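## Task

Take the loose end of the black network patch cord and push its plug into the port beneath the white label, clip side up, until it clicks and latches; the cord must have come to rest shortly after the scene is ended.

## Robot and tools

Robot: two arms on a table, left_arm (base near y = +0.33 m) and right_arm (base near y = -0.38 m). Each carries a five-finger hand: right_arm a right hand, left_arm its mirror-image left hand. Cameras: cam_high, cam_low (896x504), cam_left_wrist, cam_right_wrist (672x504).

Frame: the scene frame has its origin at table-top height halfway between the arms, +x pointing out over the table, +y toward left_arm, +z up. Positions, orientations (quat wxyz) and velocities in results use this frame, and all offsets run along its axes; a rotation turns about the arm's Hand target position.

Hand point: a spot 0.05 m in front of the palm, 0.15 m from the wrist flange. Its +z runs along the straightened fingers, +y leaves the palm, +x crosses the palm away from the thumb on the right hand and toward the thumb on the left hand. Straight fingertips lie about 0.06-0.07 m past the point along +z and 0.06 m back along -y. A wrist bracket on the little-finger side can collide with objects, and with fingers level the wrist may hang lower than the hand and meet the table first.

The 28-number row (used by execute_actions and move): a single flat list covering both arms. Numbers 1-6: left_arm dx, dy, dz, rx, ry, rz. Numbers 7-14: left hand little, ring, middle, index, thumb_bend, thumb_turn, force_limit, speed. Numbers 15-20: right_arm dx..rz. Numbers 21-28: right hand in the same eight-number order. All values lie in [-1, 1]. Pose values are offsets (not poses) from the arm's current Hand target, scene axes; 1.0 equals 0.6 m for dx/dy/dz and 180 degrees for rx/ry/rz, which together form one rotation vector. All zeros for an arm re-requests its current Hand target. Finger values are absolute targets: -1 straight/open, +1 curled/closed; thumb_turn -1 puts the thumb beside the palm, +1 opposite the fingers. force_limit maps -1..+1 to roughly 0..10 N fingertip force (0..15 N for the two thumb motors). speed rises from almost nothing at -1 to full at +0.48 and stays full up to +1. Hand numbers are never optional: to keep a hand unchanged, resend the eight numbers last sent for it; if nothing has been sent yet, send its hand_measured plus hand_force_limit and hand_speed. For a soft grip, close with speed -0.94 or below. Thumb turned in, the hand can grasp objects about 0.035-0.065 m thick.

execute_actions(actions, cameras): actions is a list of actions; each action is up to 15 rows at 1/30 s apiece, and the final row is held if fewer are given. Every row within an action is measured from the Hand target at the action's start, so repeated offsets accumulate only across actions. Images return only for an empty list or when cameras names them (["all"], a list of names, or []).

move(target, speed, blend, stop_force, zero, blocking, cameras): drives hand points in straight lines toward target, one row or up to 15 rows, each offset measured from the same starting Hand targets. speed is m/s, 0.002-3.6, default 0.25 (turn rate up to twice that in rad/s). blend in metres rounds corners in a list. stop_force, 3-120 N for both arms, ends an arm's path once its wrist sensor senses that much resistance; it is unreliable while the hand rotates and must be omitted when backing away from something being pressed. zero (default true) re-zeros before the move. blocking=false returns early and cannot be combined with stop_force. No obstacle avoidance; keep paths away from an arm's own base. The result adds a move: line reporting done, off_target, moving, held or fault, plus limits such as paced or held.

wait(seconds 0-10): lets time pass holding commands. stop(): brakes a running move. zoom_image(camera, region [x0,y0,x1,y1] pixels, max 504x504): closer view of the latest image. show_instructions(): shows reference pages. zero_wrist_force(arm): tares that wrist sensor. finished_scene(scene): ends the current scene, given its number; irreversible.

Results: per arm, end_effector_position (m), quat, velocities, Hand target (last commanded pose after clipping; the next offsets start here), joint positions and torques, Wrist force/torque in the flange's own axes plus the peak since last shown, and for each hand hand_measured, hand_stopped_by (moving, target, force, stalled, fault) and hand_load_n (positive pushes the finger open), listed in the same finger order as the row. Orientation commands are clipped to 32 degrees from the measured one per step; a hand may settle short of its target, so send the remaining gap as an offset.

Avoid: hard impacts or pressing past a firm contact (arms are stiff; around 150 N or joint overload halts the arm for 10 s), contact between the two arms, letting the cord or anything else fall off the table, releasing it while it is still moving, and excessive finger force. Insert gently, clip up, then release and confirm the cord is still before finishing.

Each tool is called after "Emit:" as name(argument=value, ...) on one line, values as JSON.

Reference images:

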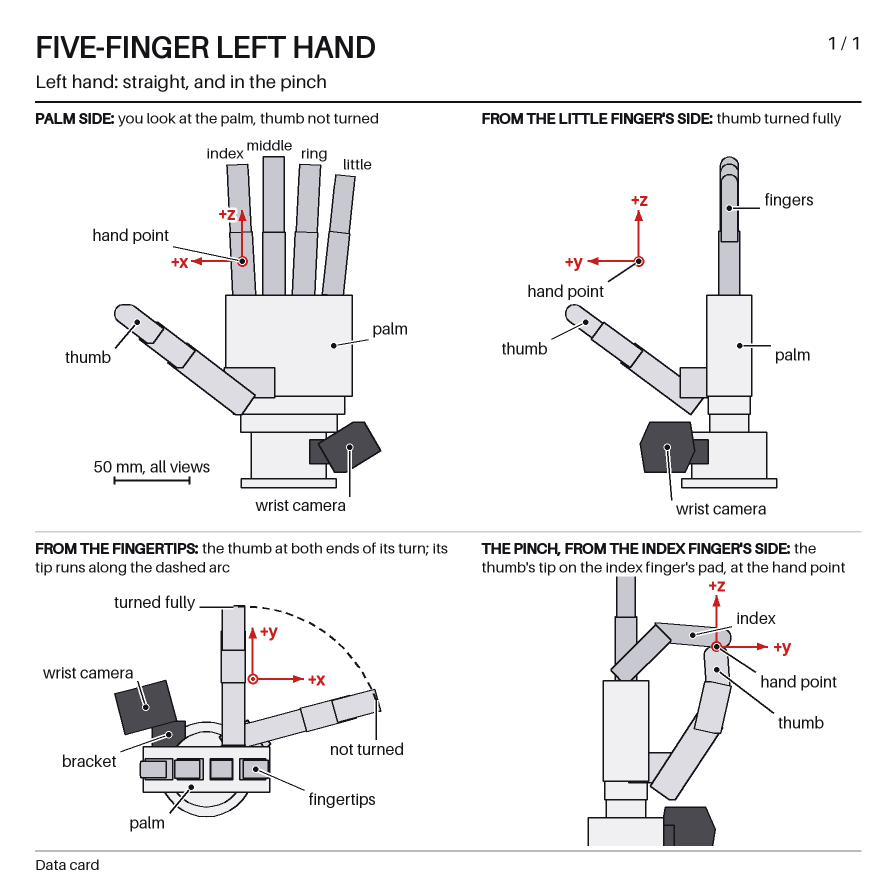

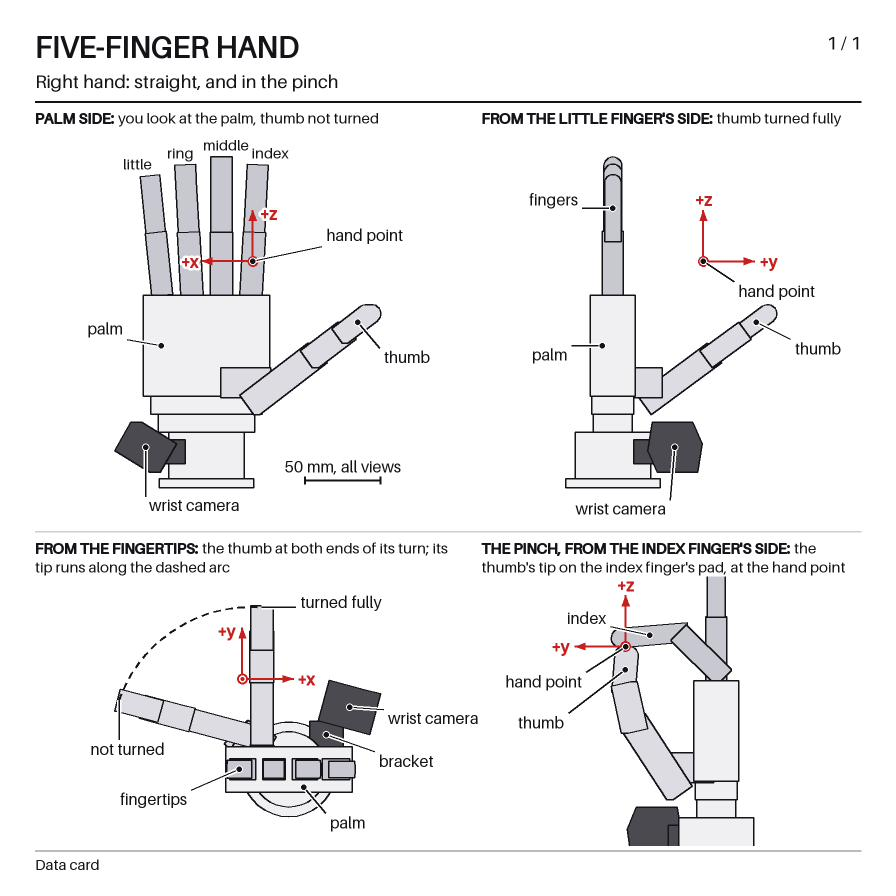

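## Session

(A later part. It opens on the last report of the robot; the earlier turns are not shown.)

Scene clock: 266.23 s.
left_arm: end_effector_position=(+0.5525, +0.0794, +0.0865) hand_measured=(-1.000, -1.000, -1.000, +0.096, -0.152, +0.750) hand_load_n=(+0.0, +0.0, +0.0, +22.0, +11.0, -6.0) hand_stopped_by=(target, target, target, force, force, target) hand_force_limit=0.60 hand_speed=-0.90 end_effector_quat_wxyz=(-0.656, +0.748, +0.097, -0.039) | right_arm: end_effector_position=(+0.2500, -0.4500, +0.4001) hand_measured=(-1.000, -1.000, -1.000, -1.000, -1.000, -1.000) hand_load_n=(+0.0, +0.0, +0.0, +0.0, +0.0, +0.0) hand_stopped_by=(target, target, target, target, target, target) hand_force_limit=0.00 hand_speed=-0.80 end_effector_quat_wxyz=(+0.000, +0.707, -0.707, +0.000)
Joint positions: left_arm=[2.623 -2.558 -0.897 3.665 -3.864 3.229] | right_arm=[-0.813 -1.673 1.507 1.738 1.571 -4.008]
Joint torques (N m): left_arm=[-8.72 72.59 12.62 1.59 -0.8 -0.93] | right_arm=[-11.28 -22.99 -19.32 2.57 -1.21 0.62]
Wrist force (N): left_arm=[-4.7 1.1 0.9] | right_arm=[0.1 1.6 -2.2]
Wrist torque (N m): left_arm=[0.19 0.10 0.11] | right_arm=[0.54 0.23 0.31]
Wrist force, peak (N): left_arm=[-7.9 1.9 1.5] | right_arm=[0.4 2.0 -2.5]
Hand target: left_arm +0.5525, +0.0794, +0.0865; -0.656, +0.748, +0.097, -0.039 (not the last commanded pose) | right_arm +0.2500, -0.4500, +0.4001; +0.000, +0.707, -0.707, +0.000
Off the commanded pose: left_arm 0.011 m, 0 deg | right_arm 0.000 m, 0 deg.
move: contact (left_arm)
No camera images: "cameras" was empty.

Emit:
move(target=[0.02, 0.00235, 0, 0, 0, 0, -1, -1, -1, 0.75, 0.0, 0.75, 0.6, -0.9, 0, 0, 0, 0, 0, 0, -1, -1, -1, -1, -1, -1, 0, -0.8], speed=0.006, stop_force=7, cameras=[])

Emit:
zoom_image(camera="cam_left_wrist", region=[280, 220, 380, 320])

Scene clock: 267.83 s.
left_arm: end_effector_position=(+0.5540, +0.0796, +0.0865) hand_measured=(-1.000, -1.000, -1.000, +0.096, -0.152, +0.750) hand_load_n=(-0.5, +0.0, +0.0, +22.5, +10.5, -8.0) hand_stopped_by=(target, target, target, force, force, target) hand_force_limit=0.60 hand_speed=-0.90 end_effector_quat_wxyz=(-0.656, +0.748, +0.097, -0.039) | right_arm: end_effector_position=(+0.2500, -0.4500, +0.4001) hand_measured=(-1.000, -1.000, -1.000, -1.000, -1.000, -1.000) hand_load_n=(+0.0, +0.0, +0.0, +0.0, +0.0, +0.0) hand_stopped_by=(target, target, target, target, target, target) hand_force_limit=0.00 hand_speed=-0.80 end_effector_quat_wxyz=(+0.000, +0.707, -0.707, +0.000)
Joint positions: left_arm=[2.624 -2.561 -0.892 3.662 -3.863 3.23] | right_arm=[-0.813 -1.673 1.507 1.738 1.571 -4.008]
Joint torques (N m): left_arm=[-8.47 75.39 13.06 2.63 0.34 -2.67] | right_arm=[-11.27 -24.21 -19.98 2.49 -1.13 0.62]
Wrist force (N): left_arm=[-10.2 1.7 2.2] | right_arm=[0.3 1.5 -2.2]
Wrist torque (N m): left_arm=[0.20 0.10 0.03] | right_arm=[0.53 0.19 0.31]
Wrist force, peak (N): left_arm=[-13.2 1.6 2.8] | right_arm=[0.0 2.1 -2.4]
Hand target: left_arm +0.5540, +0.0796, +0.0865; -0.656, +0.748, +0.097, -0.039 (not the last commanded pose) | right_arm +0.2500, -0.4500, +0.4001; +0.000, +0.707, -0.707, +0.000
Off the commanded pose: left_arm 0.011 m, 0 deg | right_arm 0.000 m, 0 deg.
move: contact (left_arm)
No camera images: "cameras" was empty.

Scaled by 5.040 from the camera's 672x504 image, which has a finer 960x720 frame.
This view is cut from an older image: the scene may have changed since it was taken.

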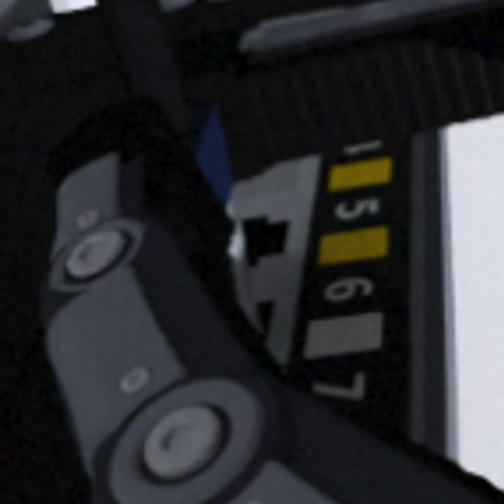

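Emit:
execute_actions(actions=[], cameras=["cam_left_wrist"])

Emit:
zoom_image(camera="cam_left_wrist", region=[300, 240, 360, 300])

Scene clock: 267.93 s.
left_arm: end_effector_position=(+0.5540, +0.0796, +0.0865) hand_measured=(-1.000, -1.000, -1.000, +0.096, -0.152, +0.750) hand_load_n=(+0.0, +0.0, +0.0, +23.0, +10.5, -8.0) hand_stopped_by=(target, target, target, force, force, target) hand_force_limit=0.60 hand_speed=-0.90 end_effector_quat_wxyz=(-0.656, +0.748, +0.097, -0.039) | right_arm: end_effector_position=(+0.2500, -0.4500, +0.4001) hand_measured=(-1.000, -1.000, -1.000, -1.000, -1.000, -1.000) hand_load_n=(+0.0, +0.0, +0.0, +0.0, +0.0, +0.0) hand_stopped_by=(target, target, target, target, target, target) hand_force_limit=0.00 hand_speed=-0.80 end_effector_quat_wxyz=(+0.000, +0.707, -0.707, +0.000)
Joint positions: left_arm=[2.624 -2.561 -0.892 3.662 -3.863 3.23] | right_arm=[-0.813 -1.673 1.507 1.738 1.571 -4.008]
Joint velocities: within noise
Joint torques (N m): left_arm=[-8.94 73.16 12.08 2.25 0.28 -2.9] | right_arm=[-11.62 -24.67 -20.28 2.57 -1.22 0.62]
Motor temperatures (°C): left_arm=[30 35 35 38 40 36] | right_arm=[32 30 32 36 36 38]
Wrist force (N): left_arm=[-10.0 1.6 2.4] | right_arm=[0.3 1.5 -2.2]
Wrist torque (N m): left_arm=[0.21 0.09 0.03] | right_arm=[0.53 0.20 0.32]
Wrist force, peak (N): left_arm=[-10.5 2.8 2.5] | right_arm=[0.1 2.2 -2.1]
Hand target: left_arm +0.5540, +0.0796, +0.0865; -0.656, +0.748, +0.097, -0.039 (not the last commanded pose) | right_arm +0.2500, -0.4500, +0.4001; +0.000, +0.707, -0.707, +0.000
Off the commanded pose: left_arm 0.011 m, 0 deg | right_arm 0.000 m, 0 deg.
Images, in order (width x height): cam_left_wrist 672x504.

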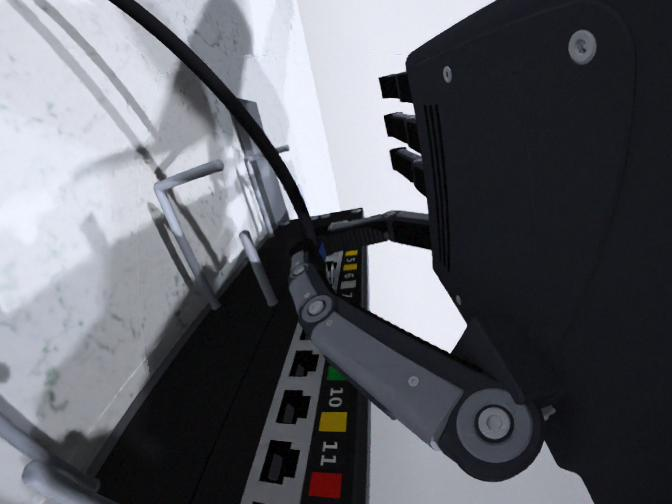

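Scaled by 8.400 from the camera's 672x504 image, which has a finer 960x720 frame.

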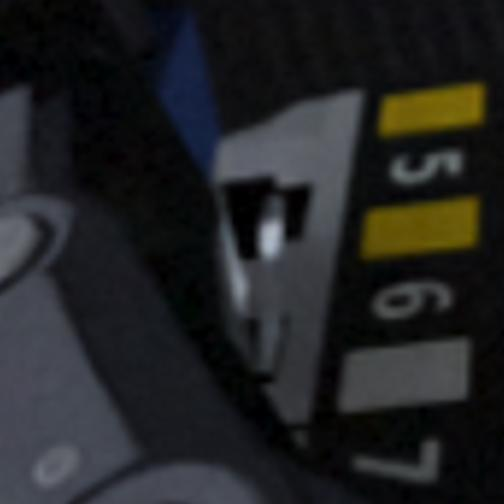

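Emit:
move(target=[-0.0033, -0.0004, 0, 0, 0, 0, -1, -1, -1, 0.75, 0.0, 0.75, 0.6, -0.9, 0, 0, 0, 0, 0, 0, -1, -1, -1, -1, -1, -1, 0, -0.8], speed=0.01, cameras=[])

Emit:
move(target=[-0.01, -0.00117, 0, 0, 0, 0, -1, -1, -1, 0.75, 0.0, 0.75, 0.6, -0.9, 0, 0, 0, 0, 0, 0, -1, -1, -1, -1, -1, -1, 0, -0.8], speed=0.006, stop_force=6, cameras=["cam_left_wrist"])

Emit:
zoom_image(camera="cam_left_wrist", region=[300, 240, 360, 300])

Scene clock: 268.93 s.
left_arm: end_effector_position=(+0.5521, +0.0793, +0.0865) hand_measured=(-1.000, -1.000, -1.000, +0.096, -0.152, +0.750) hand_load_n=(+0.0, +0.0, +0.0, +23.5, +11.5, -2.5) hand_stopped_by=(target, target, target, force, force, target) hand_force_limit=0.60 hand_speed=-0.90 end_effector_quat_wxyz=(-0.656, +0.748, +0.097, -0.039) | right_arm: end_effector_position=(+0.2500, -0.4500, +0.4001) hand_measured=(-1.000, -1.000, -1.000, -1.000, -1.000, -1.000) hand_load_n=(+0.0, +0.0, +0.5, +0.0, +0.0, +0.0) hand_stopped_by=(target, target, target, target, target, target) hand_force_limit=0.00 hand_speed=-0.80 end_effector_quat_wxyz=(+0.000, +0.707, -0.707, +0.000)
Joint positions: left_arm=[2.623 -2.557 -0.899 3.665 -3.864 3.229] | right_arm=[-0.813 -1.673 1.507 1.738 1.571 -4.008]
Joint torques (N m): left_arm=[-11.65 68.82 9.29 1.44 -1.84 -1.91] | right_arm=[-11.57 -24.21 -19.21 2.36 -1.35 0.95]
Wrist force (N): left_arm=[0.0 0.1 1.8] | right_arm=[-0.1 2.0 -2.0]
Wrist torque (N m): left_arm=[0.22 0.04 0.09] | right_arm=[0.60 0.24 0.31]
Wrist force, peak (N): left_arm=[-10.5 2.8 2.6] | right_arm=[0.1 2.2 -2.3]
Hand target: left_arm +0.5520, +0.0793, +0.0865; -0.656, +0.748, +0.097, -0.039 | right_arm +0.2500, -0.4500, +0.4001; +0.000, +0.707, -0.707, +0.000
Off the commanded pose: left_arm 0.000 m, 0 deg | right_arm 0.000 m, 0 deg.
move: done
No camera images: "cameras" was empty.

Scene clock: 270.93 s.
left_arm: end_effector_position=(+0.5482, +0.0789, +0.0865) hand_measured=(-1.000, -1.000, -1.000, +0.096, -0.152, +0.750) hand_load_n=(+0.0, +0.0, +0.0, +24.0, +12.5, +0.0) hand_stopped_by=(target, target, target, force, force, target) hand_force_limit=0.60 hand_speed=-0.90 end_effector_quat_wxyz=(-0.656, +0.748, +0.097, -0.039) | right_arm: end_effector_position=(+0.2500, -0.4500, +0.4001) hand_measured=(-1.000, -1.000, -1.000, -1.000, -1.000, -1.000) hand_load_n=(+0.0, +0.0, +0.0, +0.0, +0.0, +0.5) hand_stopped_by=(target, target, target, target, target, target) hand_force_limit=0.00 hand_speed=-0.80 end_effector_quat_wxyz=(+0.000, +0.707, -0.707, +0.000)
Joint positions: left_arm=[2.619 -2.55 -0.913 3.671 -3.867 3.228] | right_arm=[-0.813 -1.673 1.507 1.738 1.571 -4.008]
Joint torques (N m): left_arm=[5.39 53.76 25.71 -3.02 1.32 2.63] | right_arm=[-11.68 -23.68 -19.15 2.46 -1.22 0.68]
Wrist force (N): left_arm=[5.5 5.4 6.0] | right_arm=[0.0 2.2 -2.3]
Wrist torque (N m): left_arm=[0.23 0.07 0.08] | right_arm=[0.64 0.25 0.32]
Wrist force, peak (N): left_arm=[7.9 6.5 5.6] | right_arm=[0.0 2.1 -2.4]
Hand target: left_arm +0.5482, +0.0789, +0.0865; -0.656, +0.748, +0.097, -0.039 (not the last commanded pose) | right_arm +0.2500, -0.4500, +0.4001; +0.000, +0.707, -0.707, +0.000
Off the commanded pose: left_arm 0.002 m, 0 deg | right_arm 0.000 m, 0 deg.
move: contact (left_arm)
Images, in order (width x height): cam_left_wrist 672x504.

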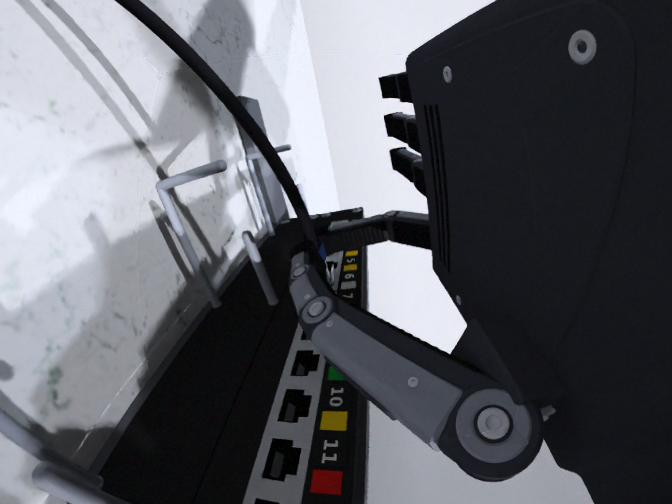

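Scaled by 8.400 from the camera's 672x504 image, which has a finer 960x720 frame.

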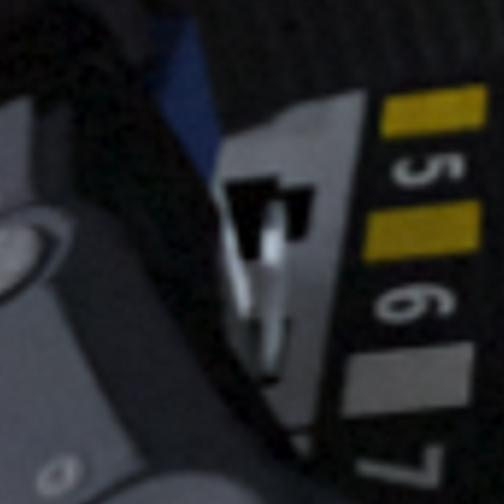

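Emit:
execute_actions(actions=[], cameras=["all"])

Emit:
zoom_image(camera="cam_low", region=[380, 180, 560, 300])

Emit:
zoom_image(camera="cam_left_wrist", region=[310, 250, 350, 290])

Scene clock: 271.20 s.
left_arm: end_effector_position=(+0.5482, +0.0789, +0.0865) hand_measured=(-1.000, -1.000, -1.000, +0.096, -0.152, +0.750) hand_load_n=(+0.0, +0.0, +0.0, +24.0, +12.5, +0.0) hand_stopped_by=(target, target, target, force, force, target) hand_force_limit=0.60 hand_speed=-0.90 end_effector_quat_wxyz=(-0.656, +0.748, +0.097, -0.039) | right_arm: end_effector_position=(+0.2500, -0.4500, +0.4001) hand_measured=(-1.000, -1.000, -1.000, -1.000, -1.000, -1.000) hand_load_n=(+0.0, +0.0, +0.0, +0.0, +0.0, +0.0) hand_stopped_by=(target, target, target, target, target, target) hand_force_limit=0.00 hand_speed=-0.80 end_effector_quat_wxyz=(+0.000, +0.707, -0.707, +0.000)
Joint positions: left_arm=[2.619 -2.55 -0.913 3.671 -3.867 3.228] | right_arm=[-0.813 -1.673 1.507 1.738 1.571 -4.008]
Joint velocities: within noise
Joint torques (N m): left_arm=[6.58 54.66 27.26 -3.42 1.19 2.51] | right_arm=[-11.32 -23.39 -20.19 2.43 -1.29 0.77]
Motor temperatures (°C): left_arm=[30 35 35 38 40 36] | right_arm=[32 30 32 36 36 38]
Wrist force (N): left_arm=[5.8 4.3 5.8] | right_arm=[0.0 1.8 -2.2]
Wrist torque (N m): left_arm=[0.20 0.07 0.09] | right_arm=[0.59 0.25 0.31]
Wrist force, peak (N): left_arm=[5.2 5.8 6.1] | right_arm=[0.3 1.9 -2.4]
Hand target: left_arm +0.5482, +0.0789, +0.0865; -0.656, +0.748, +0.097, -0.039 (not the last commanded pose) | right_arm +0.2500, -0.4500, +0.4001; +0.000, +0.707, -0.707, +0.000
Off the commanded pose: left_arm 0.002 m, 0 deg | right_arm 0.000 m, 0 deg.

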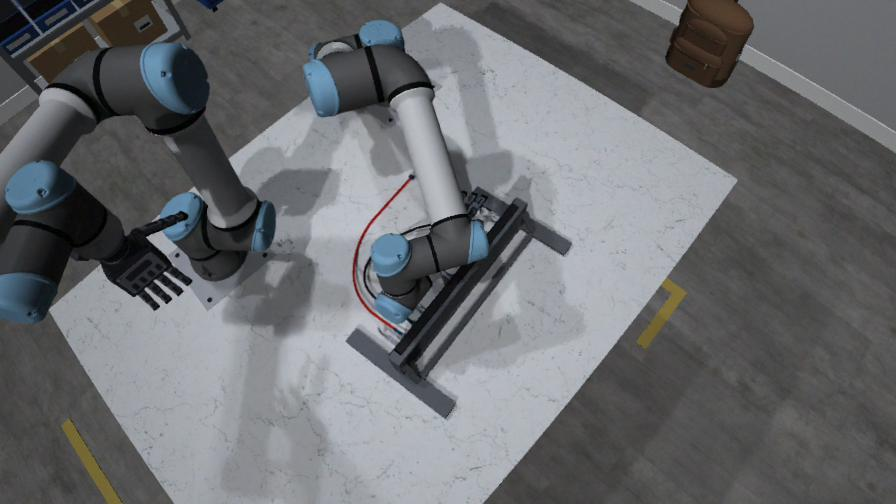

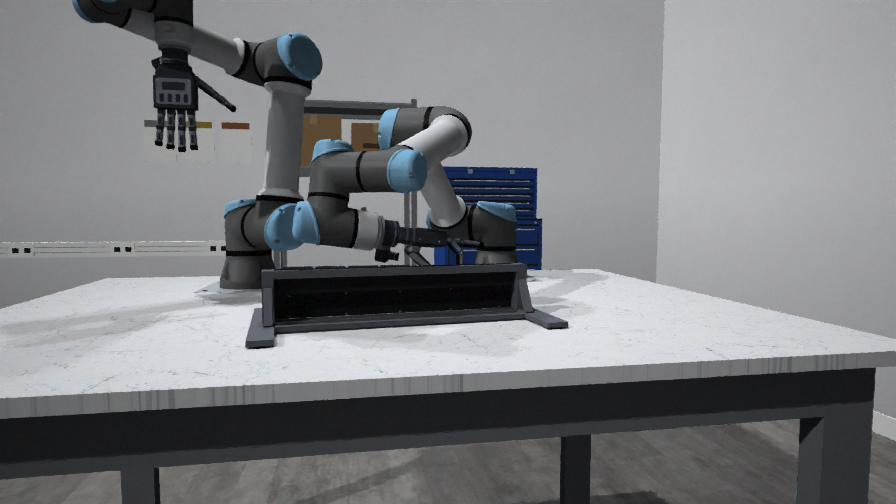

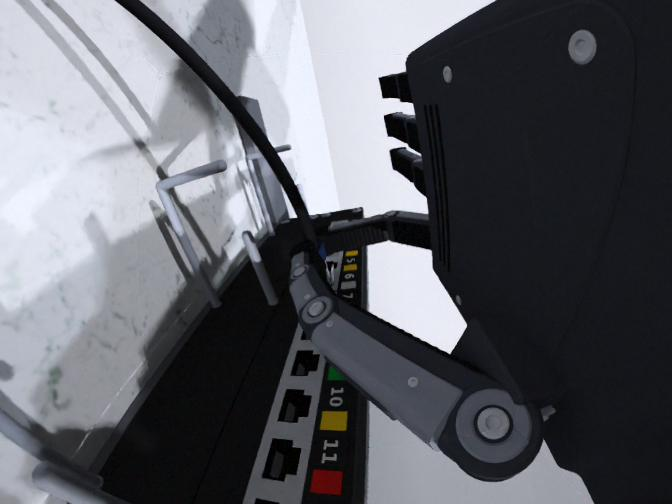

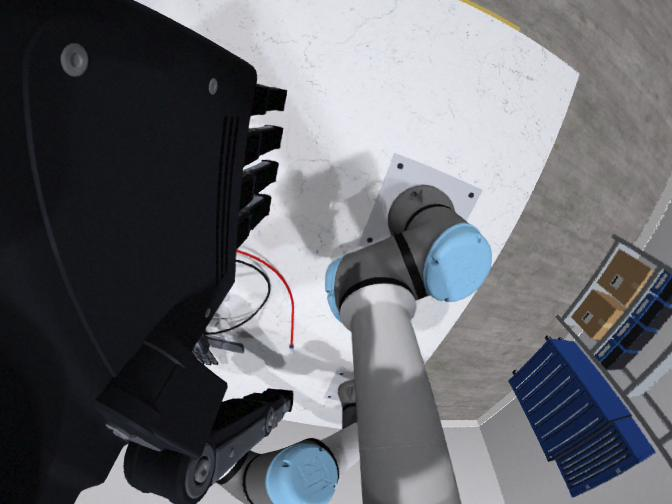

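Scaled by 2.800 from the camera's 896x504 image, which has a finer 1280x720 frame.

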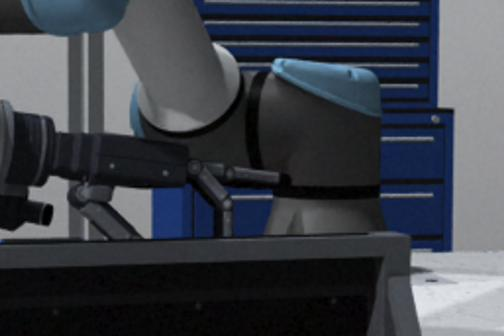

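Scaled by 12.600 from the camera's 672x504 image, which has a finer 960x720 frame.

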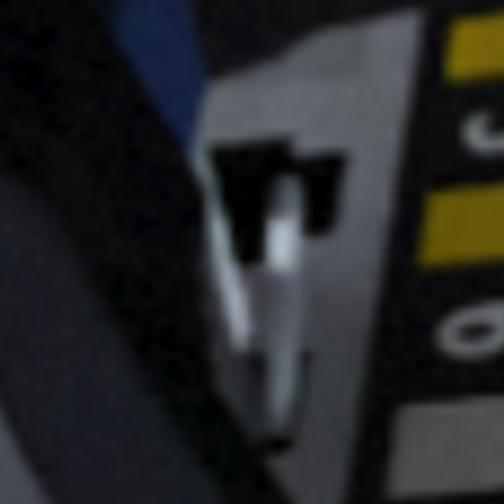

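Emit:
move(target=[0.0065, 0.00076, 0, 0, 0, 0, -1, -1, -1, 0.75, 0.0, 0.75, 0.6, -0.9, 0, 0, 0, 0, 0, 0, -1, -1, -1, -1, -1, -1, 0, -0.8], speed=0.01, cameras=[])

Emit:
move(target=[0.02, 0.00235, 0, 0, 0, 0, -1, -1, -1, 0.75, 0.0, 0.75, 0.6, -0.9, 0, 0, 0, 0, 0, 0, -1, -1, -1, -1, -1, -1, 0, -0.8], speed=0.006, stop_force=6, cameras=["cam_left_wrist"])

Emit:
zoom_image(camera="cam_left_wrist", region=[310, 250, 350, 290])

Scene clock: 272.80 s.
left_arm: end_effector_position=(+0.5520, +0.0793, +0.0865) hand_measured=(-1.000, -1.000, -1.000, +0.096, -0.152, +0.750) hand_load_n=(+0.0, +0.0, +0.0, +23.5, +11.0, -3.5) hand_stopped_by=(target, target, target, force, force, target) hand_force_limit=0.60 hand_speed=-0.90 end_effector_quat_wxyz=(-0.656, +0.748, +0.097, -0.039) | right_arm: end_effector_position=(+0.2500, -0.4500, +0.4001) hand_measured=(-1.000, -1.000, -1.000, -1.000, -1.000, -1.000) hand_load_n=(+0.0, +0.0, +0.0, +0.0, +0.0, +0.0) hand_stopped_by=(target, target, target, target, target, target) hand_force_limit=0.00 hand_speed=-0.80 end_effector_quat_wxyz=(+0.000, +0.707, -0.707, +0.000)
Joint positions: left_arm=[2.623 -2.557 -0.899 3.665 -3.864 3.229] | right_arm=[-0.813 -1.673 1.507 1.738 1.571 -4.008]
Joint torques (N m): left_arm=[9.87 49.51 27.15 -0.82 3.51 1.74] | right_arm=[-11.31 -24.8 -20.16 2.33 -1.21 0.75]
Wrist force (N): left_arm=[-3.6 -1.9 2.6] | right_arm=[0.1 1.6 -2.0]
Wrist torque (N m): left_arm=[0.17 0.06 -0.09] | right_arm=[0.54 0.22 0.31]
Wrist force, peak (N): left_arm=[5.5 5.8 6.0] | right_arm=[0.2 2.0 -2.5]
Hand target: left_arm +0.5521, +0.0793, +0.0865; -0.656, +0.748, +0.097, -0.039 | right_arm +0.2500, -0.4500, +0.4001; +0.000, +0.707, -0.707, +0.000
Off the commanded pose: left_arm 0.000 m, 0 deg | right_arm 0.000 m, 0 deg.
move: done
No camera images: "cameras" was empty.

Scene clock: 274.47 s.
left_arm: end_effector_position=(+0.5540, +0.0796, +0.0864) hand_measured=(-1.000, -1.000, -1.000, +0.096, -0.152, +0.750) hand_load_n=(+0.0, -0.5, +0.0, +22.5, +10.5, -7.5) hand_stopped_by=(target, target, target, force, force, target) hand_force_limit=0.60 hand_speed=-0.90 end_effector_quat_wxyz=(-0.656, +0.748, +0.097, -0.039) | right_arm: end_effector_position=(+0.2500, -0.4500, +0.4001) hand_measured=(-1.000, -1.000, -1.000, -1.000, -1.000, -1.000) hand_load_n=(+0.0, +0.0, +0.0, +0.0, +0.0, +0.0) hand_stopped_by=(target, target, target, target, target, target) hand_force_limit=0.00 hand_speed=-0.80 end_effector_quat_wxyz=(+0.000, +0.707, -0.707, +0.000)
Joint positions: left_arm=[2.624 -2.561 -0.891 3.662 -3.863 3.23] | right_arm=[-0.813 -1.673 1.507 1.738 1.571 -4.008]
Joint torques (N m): left_arm=[-7.3 72.56 13.42 2.46 0.46 -2.71] | right_arm=[-12.42 -24.23 -19.71 2.24 -1.06 0.92]
Wrist force (N): left_arm=[-10.4 2.3 2.1] | right_arm=[0.1 1.9 -2.2]
Wrist torque (N m): left_arm=[0.18 0.10 -0.06] | right_arm=[0.59 0.24 0.31]
Wrist force, peak (N): left_arm=[-12.8 2.0 2.6] | right_arm=[0.2 2.2 -2.3]
Hand target: left_arm +0.5540, +0.0796, +0.0864; -0.656, +0.748, +0.097, -0.039 (not the last commanded pose) | right_arm +0.2500, -0.4500, +0.4001; +0.000, +0.707, -0.707, +0.000
Off the commanded pose: left_arm 0.010 m, 0 deg | right_arm 0.000 m, 0 deg.
move: contact (left_arm)
Images, in order (width x height): cam_left_wrist 672x504.

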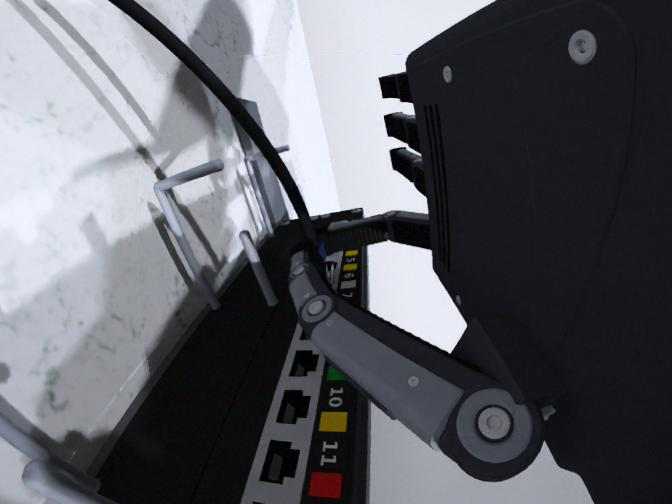

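Scaled by 12.600 from the camera's 672x504 image, which has a finer 960x720 frame.

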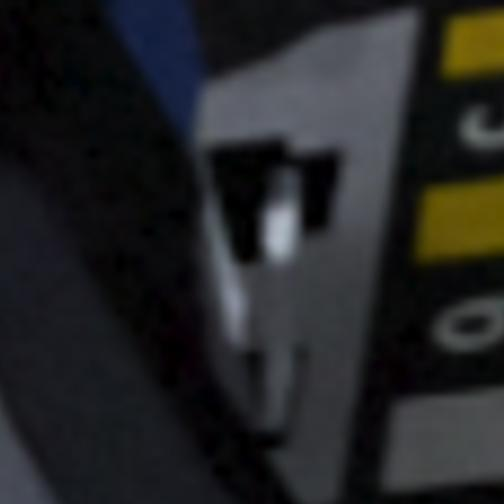

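Emit:
move(target=[0.02, 0.00235, 0, 0, 0, 0, -1, -1, -1, 0.75, 0.0, 0.75, 0.6, -0.9, 0, 0, 0, 0, 0, 0, -1, -1, -1, -1, -1, -1, 0, -0.8], speed=0.006, stop_force=5, cameras=["cam_left_wrist"])

Emit:
zoom_image(camera="cam_left_wrist", region=[310, 250, 350, 290])

Scene clock: 275.97 s.
left_arm: end_effector_position=(+0.5546, +0.0795, +0.0865) hand_measured=(-1.000, -1.000, -1.000, +0.096, -0.152, +0.750) hand_load_n=(+0.0, +0.0, +0.0, +23.5, +10.0, -9.0) hand_stopped_by=(target, target, target, force, force, target) hand_force_limit=0.60 hand_speed=-0.90 end_effector_quat_wxyz=(-0.656, +0.748, +0.097, -0.039) | right_arm: end_effector_position=(+0.2500, -0.4500, +0.4001) hand_measured=(-1.000, -1.000, -1.000, -1.000, -1.000, -1.000) hand_load_n=(+0.0, +0.0, +0.0, +0.0, +0.0, +0.0) hand_stopped_by=(target, target, target, target, target, target) hand_force_limit=0.00 hand_speed=-0.80 end_effector_quat_wxyz=(+0.000, +0.707, -0.707, +0.000)
Joint positions: left_arm=[2.624 -2.562 -0.889 3.661 -3.863 3.23] | right_arm=[-0.813 -1.673 1.507 1.738 1.571 -4.008]
Joint torques (N m): left_arm=[-8.23 73.85 14.27 3.57 0.98 -2.99] | right_arm=[-12.1 -24.38 -20.1 2.5 -0.99 0.72]
Wrist force (N): left_arm=[-14.1 0.4 3.5] | right_arm=[-0.2 1.6 -2.2]
Wrist torque (N m): left_arm=[0.20 0.06 -0.03] | right_arm=[0.56 0.27 0.29]
Wrist force, peak (N): left_arm=[-17.6 1.1 4.2] | right_arm=[0.1 1.9 -2.4]
Hand target: left_arm +0.5546, +0.0795, +0.0865; -0.656, +0.748, +0.097, -0.039 (not the last commanded pose) | right_arm +0.2500, -0.4500, +0.4001; +0.000, +0.707, -0.707, +0.000
Off the commanded pose: left_arm 0.012 m, 0 deg | right_arm 0.000 m, 0 deg.
move: contact (left_arm)
Images, in order (width x height): cam_left_wrist 672x504.

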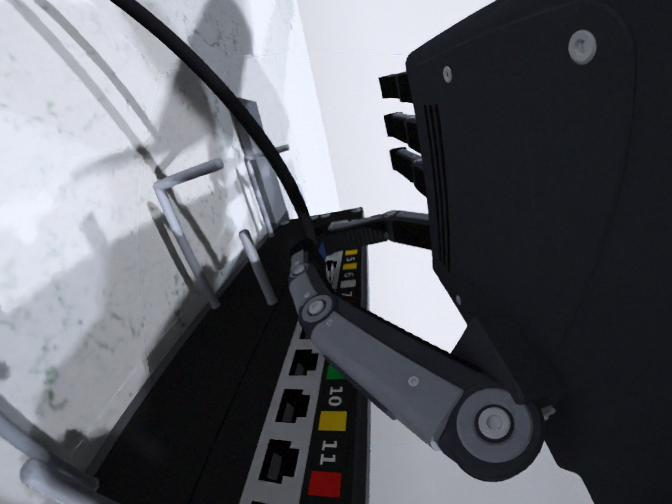

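Scaled by 12.600 from the camera's 672x504 image, which has a finer 960x720 frame.

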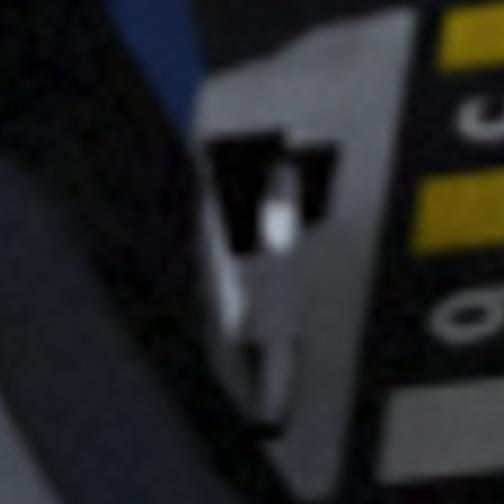

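Emit:
move(target=[-0.0041, -0.0005, 0, 0, 0, 0, -1, -1, -1, 0.75, 0.0, 0.75, 0.6, -0.9, 0, 0, 0, 0, 0, 0, -1, -1, -1, -1, -1, -1, 0, -0.8], speed=0.01, cameras=[])

Emit:
move(target=[0, 0, 0, 0, 0, 0, -1, -1, -1, -0.05, -0.25, 0.75, 0.6, -0.95, 0, 0, 0, 0, 0, 0, -1, -1, -1, -1, -1, -1, 0, -0.8], speed=0.05, cameras=["cam_left_wrist"])

Emit:
zoom_image(camera="cam_left_wrist", region=[280, 220, 380, 320])

Scene clock: 276.90 s.
left_arm: end_effector_position=(+0.5522, +0.0792, +0.0865) hand_measured=(-1.000, -1.000, -1.000, +0.096, -0.152, +0.750) hand_load_n=(+0.0, +0.0, +0.0, +24.5, +11.0, -2.0) hand_stopped_by=(target, target, target, force, force, target) hand_force_limit=0.60 hand_speed=-0.90 end_effector_quat_wxyz=(-0.656, +0.748, +0.097, -0.039) | right_arm: end_effector_position=(+0.2500, -0.4500, +0.4001) hand_measured=(-1.000, -1.000, -1.000, -1.000, -1.000, -1.000) hand_load_n=(+0.0, +0.0, +0.0, +0.0, +0.0, +0.0) hand_stopped_by=(target, target, target, target, target, target) hand_force_limit=0.00 hand_speed=-0.80 end_effector_quat_wxyz=(+0.000, +0.707, -0.707, +0.000)
Joint positions: left_arm=[2.623 -2.558 -0.898 3.665 -3.865 3.229] | right_arm=[-0.813 -1.673 1.507 1.738 1.571 -4.008]
Joint torques (N m): left_arm=[-12.54 70.46 9.36 1.6 -1.84 -1.94] | right_arm=[-13.02 -24.7 -20.54 2.46 -1.16 0.65]
Wrist force (N): left_arm=[1.2 -0.9 3.8] | right_arm=[0.1 1.7 -2.3]
Wrist torque (N m): left_arm=[0.20 0.17 0.07] | right_arm=[0.56 0.23 0.30]
Wrist force, peak (N): left_arm=[-14.7 2.1 4.0] | right_arm=[0.3 1.8 -2.5]
Hand target: left_arm +0.5521, +0.0792, +0.0865; -0.656, +0.748, +0.097, -0.039 | right_arm +0.2500, -0.4500, +0.4001; +0.000, +0.707, -0.707, +0.000
Off the commanded pose: left_arm 0.000 m, 0 deg | right_arm 0.000 m, 0 deg.
move: done
No camera images: "cameras" was empty.

Scene clock: 278.50 s.
left_arm: end_effector_position=(+0.5521, +0.0792, +0.0865) hand_measured=(-1.000, -1.000, -1.000, -0.050, -0.250, +0.750) hand_load_n=(+0.0, -0.5, +0.0, +0.0, +0.0, +0.0) hand_stopped_by=(target, target, target, target, target, target) hand_force_limit=0.60 hand_speed=-0.95 end_effector_quat_wxyz=(-0.656, +0.748, +0.097, -0.039) | right_arm: end_effector_position=(+0.2500, -0.4500, +0.4001) hand_measured=(-1.000, -1.000, -1.000, -1.000, -1.000, -1.000) hand_load_n=(+0.0, +0.0, +0.0, +0.0, +0.0, +0.0) hand_stopped_by=(target, target, target, target, target, target) hand_force_limit=0.00 hand_speed=-0.80 end_effector_quat_wxyz=(+0.000, +0.707, -0.707, +0.000)
Joint positions: left_arm=[2.622 -2.557 -0.898 3.665 -3.865 3.229] | right_arm=[-0.813 -1.673 1.507 1.738 1.571 -4.008]
Joint torques (N m): left_arm=[1.11 70.96 10.22 0.26 0.43 -1.73] | right_arm=[-11.21 -24.47 -20.09 2.37 -1.28 0.85]
Wrist force (N): left_arm=[-0.5 0.8 1.3] | right_arm=[0.2 1.9 -2.0]
Wrist torque (N m): left_arm=[0.20 0.13 0.09] | right_arm=[0.58 0.21 0.32]
Wrist force, peak (N): left_arm=[0.8 0.4 4.2] | right_arm=[0.2 2.0 -2.3]
Hand target: left_arm +0.5521, +0.0792, +0.0865; -0.656, +0.748, +0.097, -0.039 | right_arm +0.2500, -0.4500, +0.4001; +0.000, +0.707, -0.707, +0.000
Off the commanded pose: left_arm 0.000 m, 0 deg | right_arm 0.000 m, 0 deg.
move: done
Images, in order (width x height): cam_left_wrist 672x504.

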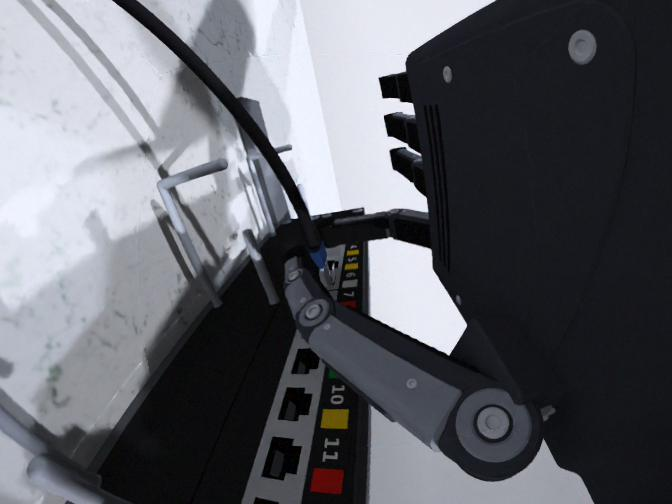

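Scaled by 5.040 from the camera's 672x504 image, which has a finer 960x720 frame.

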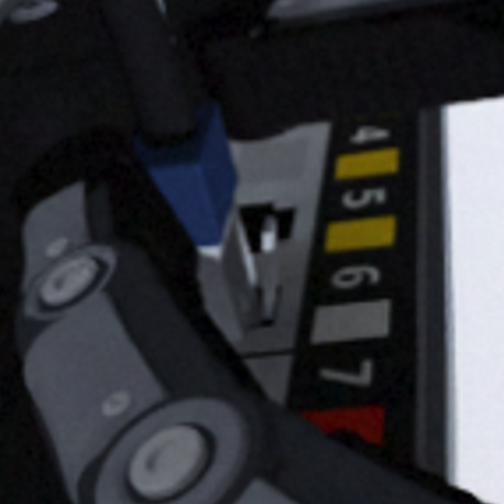

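Emit:
move(target=[0, -0.005, 0, 0, 0, 0, -1, -1, -1, -0.05, -0.25, 0.75, 0.6, -0.95, 0, 0, 0, 0, 0, 0, -1, -1, -1, -1, -1, -1, 0, -0.8], speed=0.02, cameras=["cam_left_wrist"])

Emit:
zoom_image(camera="cam_left_wrist", region=[280, 220, 380, 320])

Scene clock: 279.70 s.
left_arm: end_effector_position=(+0.5521, +0.0763, +0.0865) hand_measured=(-1.000, -1.000, -1.000, -0.050, -0.250, +0.750) hand_load_n=(+0.0, +0.0, +0.0, +0.0, +0.0, +0.0) hand_stopped_by=(target, target, target, target, target, target) hand_force_limit=0.60 hand_speed=-0.95 end_effector_quat_wxyz=(-0.656, +0.748, +0.097, -0.039) | right_arm: end_effector_position=(+0.2500, -0.4500, +0.4001) hand_measured=(-1.000, -1.000, -1.000, -1.000, -1.000, -1.000) hand_load_n=(+0.0, +0.0, +0.0, +0.0, -0.5, +0.0) hand_stopped_by=(target, target, target, target, target, target) hand_force_limit=0.00 hand_speed=-0.80 end_effector_quat_wxyz=(+0.000, +0.707, -0.707, +0.000)
Joint positions: left_arm=[2.619 -2.563 -0.887 3.659 -3.868 3.228] | right_arm=[-0.813 -1.673 1.507 1.738 1.571 -4.008]
Joint torques (N m): left_arm=[-9.91 52.48 25.69 -2.17 -1.56 -1.99] | right_arm=[-11.42 -24.14 -19.94 2.37 -1.13 0.84]
Wrist force (N): left_arm=[-0.6 0.7 1.3] | right_arm=[0.1 1.8 -2.2]
Wrist torque (N m): left_arm=[0.20 0.16 0.08] | right_arm=[0.57 0.22 0.31]
Wrist force, peak (N): left_arm=[-0.7 1.1 1.4] | right_arm=[0.0 2.1 -2.3]
Hand target: left_arm +0.5521, +0.0762, +0.0865; -0.656, +0.748, +0.097, -0.039 | right_arm +0.2500, -0.4500, +0.4001; +0.000, +0.707, -0.707, +0.000
Off the commanded pose: left_arm 0.000 m, 0 deg | right_arm 0.000 m, 0 deg.
move: done
Images, in order (width x height): cam_left_wrist 672x504.

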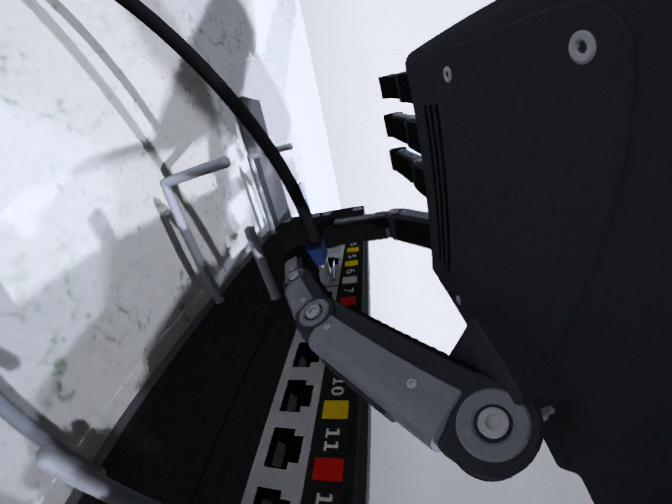

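Scaled by 5.040 from the camera's 672x504 image, which has a finer 960x720 frame.

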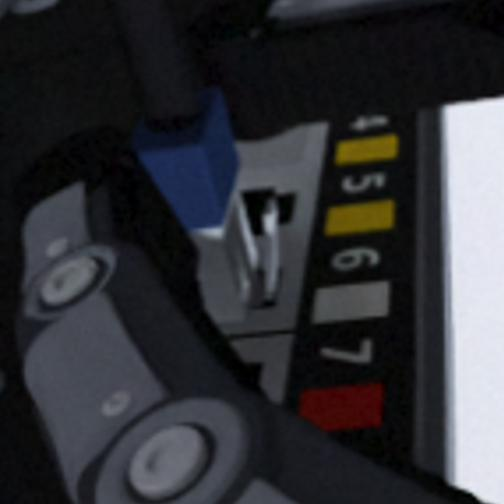

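Emit:
move(target=[0, 0, 0.075, 0, 0, 0, -1, -1, -1, -0.05, -0.25, 0.75, 0.6, -0.95, 0, 0, 0, 0, 0, 0, -1, -1, -1, -1, -1, -1, 0, -0.8], speed=0.03, stop_force=4, cameras=["cam_left_wrist"])

Scene clock: 282.37 s.
left_arm: end_effector_position=(+0.5521, +0.0762, +0.1315) hand_measured=(-1.000, -1.000, -1.000, -0.050, -0.250, +0.750) hand_load_n=(+0.0, +0.0, +0.0, +0.0, +0.0, +0.0) hand_stopped_by=(target, target, target, target, target, target) hand_force_limit=0.60 hand_speed=-0.95 end_effector_quat_wxyz=(-0.656, +0.748, +0.097, -0.039) | right_arm: end_effector_position=(+0.2500, -0.4500, +0.4001) hand_measured=(-1.000, -1.000, -1.000, -1.000, -1.000, -1.000) hand_load_n=(+0.0, +0.0, +0.0, +0.0, +0.0, +0.0) hand_stopped_by=(target, target, target, target, target, target) hand_force_limit=0.00 hand_speed=-0.80 end_effector_quat_wxyz=(+0.000, +0.707, -0.707, +0.000)
Joint positions: left_arm=[2.619 -2.527 -0.839 3.574 -3.868 3.228] | right_arm=[-0.813 -1.673 1.507 1.738 1.571 -4.008]
Joint torques (N m): left_arm=[-9.57 70.73 26.96 -2.02 -0.36 -1.82] | right_arm=[-11.6 -24.46 -20.35 2.39 -1.25 0.72]
Wrist force (N): left_arm=[-0.7 1.0 1.1] | right_arm=[0.0 1.7 -2.3]
Wrist torque (N m): left_arm=[0.26 0.18 0.06] | right_arm=[0.57 0.24 0.30]
Wrist force, peak (N): left_arm=[-0.7 0.9 1.5] | right_arm=[-0.2 2.2 -2.4]
Hand target: left_arm +0.5521, +0.0762, +0.1315; -0.656, +0.748, +0.097, -0.039 | right_arm +0.2500, -0.4500, +0.4001; +0.000, +0.707, -0.707, +0.000
Off the commanded pose: left_arm 0.000 m, 0 deg | right_arm 0.000 m, 0 deg.
move: done
Images, in order (width x height): cam_left_wrist 672x504.

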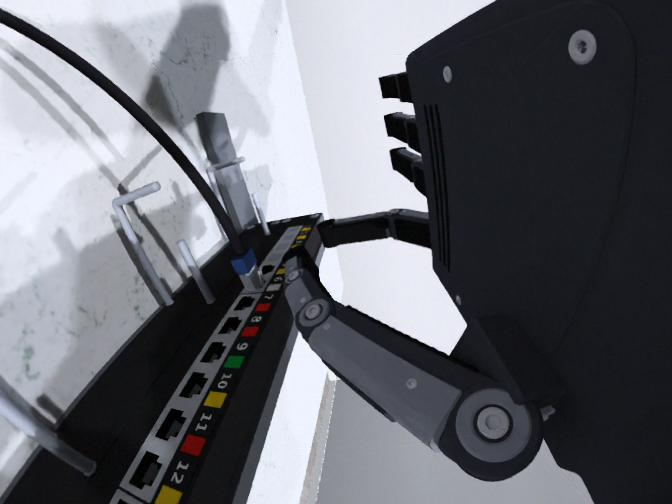

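Clear of the plug. Moving the arm back and up.

Emit:
move(target=[-0.17, 0.1, 0.23, 0, 0, 0, -1, -1, -1, -0.05, -0.25, 0.75, 0.6, -0.95, 0, 0, 0, 0, 0, 0, -1, -1, -1, -1, -1, -1, 0, -0.8], speed=0.15, cameras=["cam_high", "cam_left_wrist"])

Emit:
zoom_image(camera="cam_left_wrist", region=[150, 200, 350, 350])

Emit:
zoom_image(camera="cam_high", region=[340, 180, 560, 400])

Scene clock: 284.37 s.
left_arm: end_effector_position=(+0.4502, +0.1362, +0.2694) hand_measured=(-1.000, -1.000, -1.000, -0.050, -0.250, +0.750) hand_load_n=(+0.0, +0.0, +0.0, +0.0, +0.0, +0.0) hand_stopped_by=(target, target, target, target, target, target) hand_force_limit=0.60 hand_speed=-0.95 end_effector_quat_wxyz=(-0.656, +0.748, +0.097, -0.039) | right_arm: end_effector_position=(+0.2500, -0.4500, +0.4001) hand_measured=(-1.000, -1.000, -1.000, -1.000, -1.000, -1.000) hand_load_n=(+0.0, +0.0, +0.0, +0.0, +0.0, +0.0) hand_stopped_by=(target, target, target, target, target, target) hand_force_limit=0.00 hand_speed=-0.80 end_effector_quat_wxyz=(+0.000, +0.707, -0.707, +0.000)
Joint positions: left_arm=[2.62 -2.127 -1.181 3.516 -3.867 3.228] | right_arm=[-0.813 -1.673 1.507 1.738 1.571 -4.008]
Joint torques (N m): left_arm=[0.03 58.09 10.58 -2.28 1.96 1.88] | right_arm=[-12.46 -25.07 -20.86 2.07 -1.08 0.97]
Wrist force (N): left_arm=[-0.5 0.8 1.3] | right_arm=[0.3 1.8 -2.2]
Wrist torque (N m): left_arm=[0.23 0.14 0.07] | right_arm=[0.57 0.21 0.32]
Wrist force, peak (N): left_arm=[-0.7 1.2 1.4] | right_arm=[0.1 2.1 -2.4]
Hand target: left_arm +0.4501, +0.1362, +0.2695; -0.656, +0.748, +0.097, -0.039 | right_arm +0.2500, -0.4500, +0.4001; +0.000, +0.707, -0.707, +0.000
Off the commanded pose: left_arm 0.000 m, 0 deg | right_arm 0.000 m, 0 deg.
move: done
Images, in order (width x height): cam_high 896x504, cam_left_wrist 672x504.

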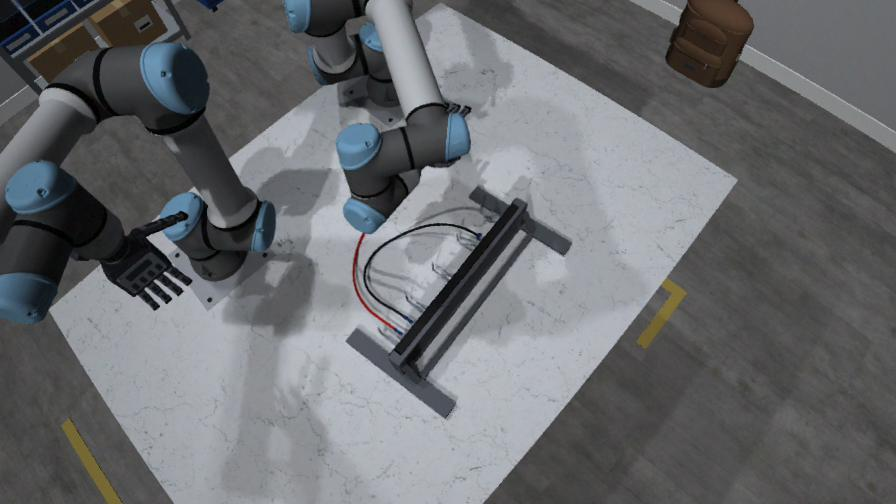

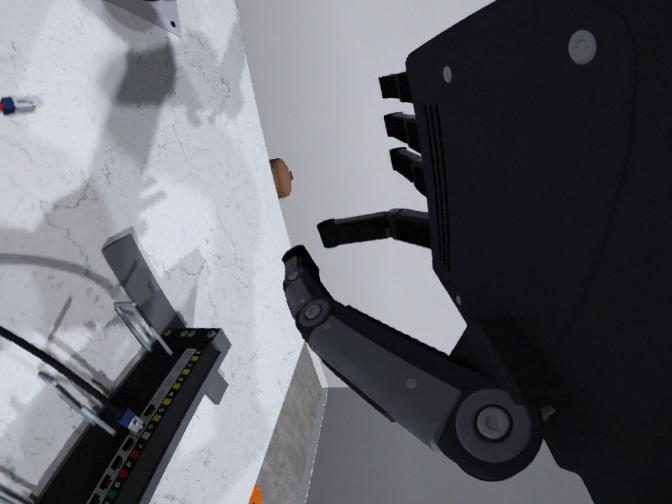

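Scaled by 2.520 from the camera's 672x504 image, which has a finer 960x720 frame.

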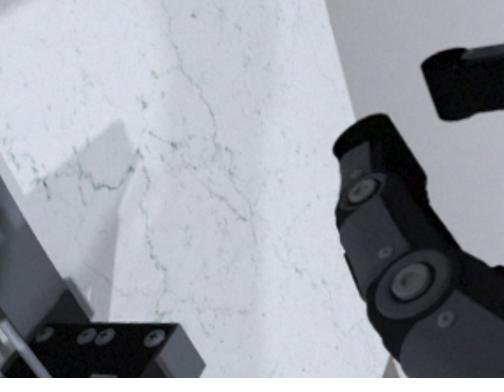

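Scaled by 2.291 from the camera's 896x504 image, which has a finer 1280x720 frame.

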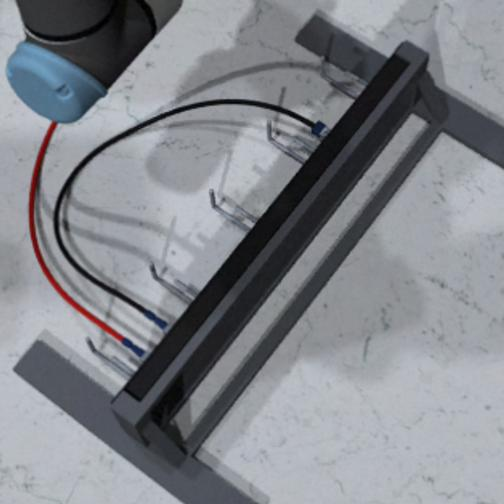

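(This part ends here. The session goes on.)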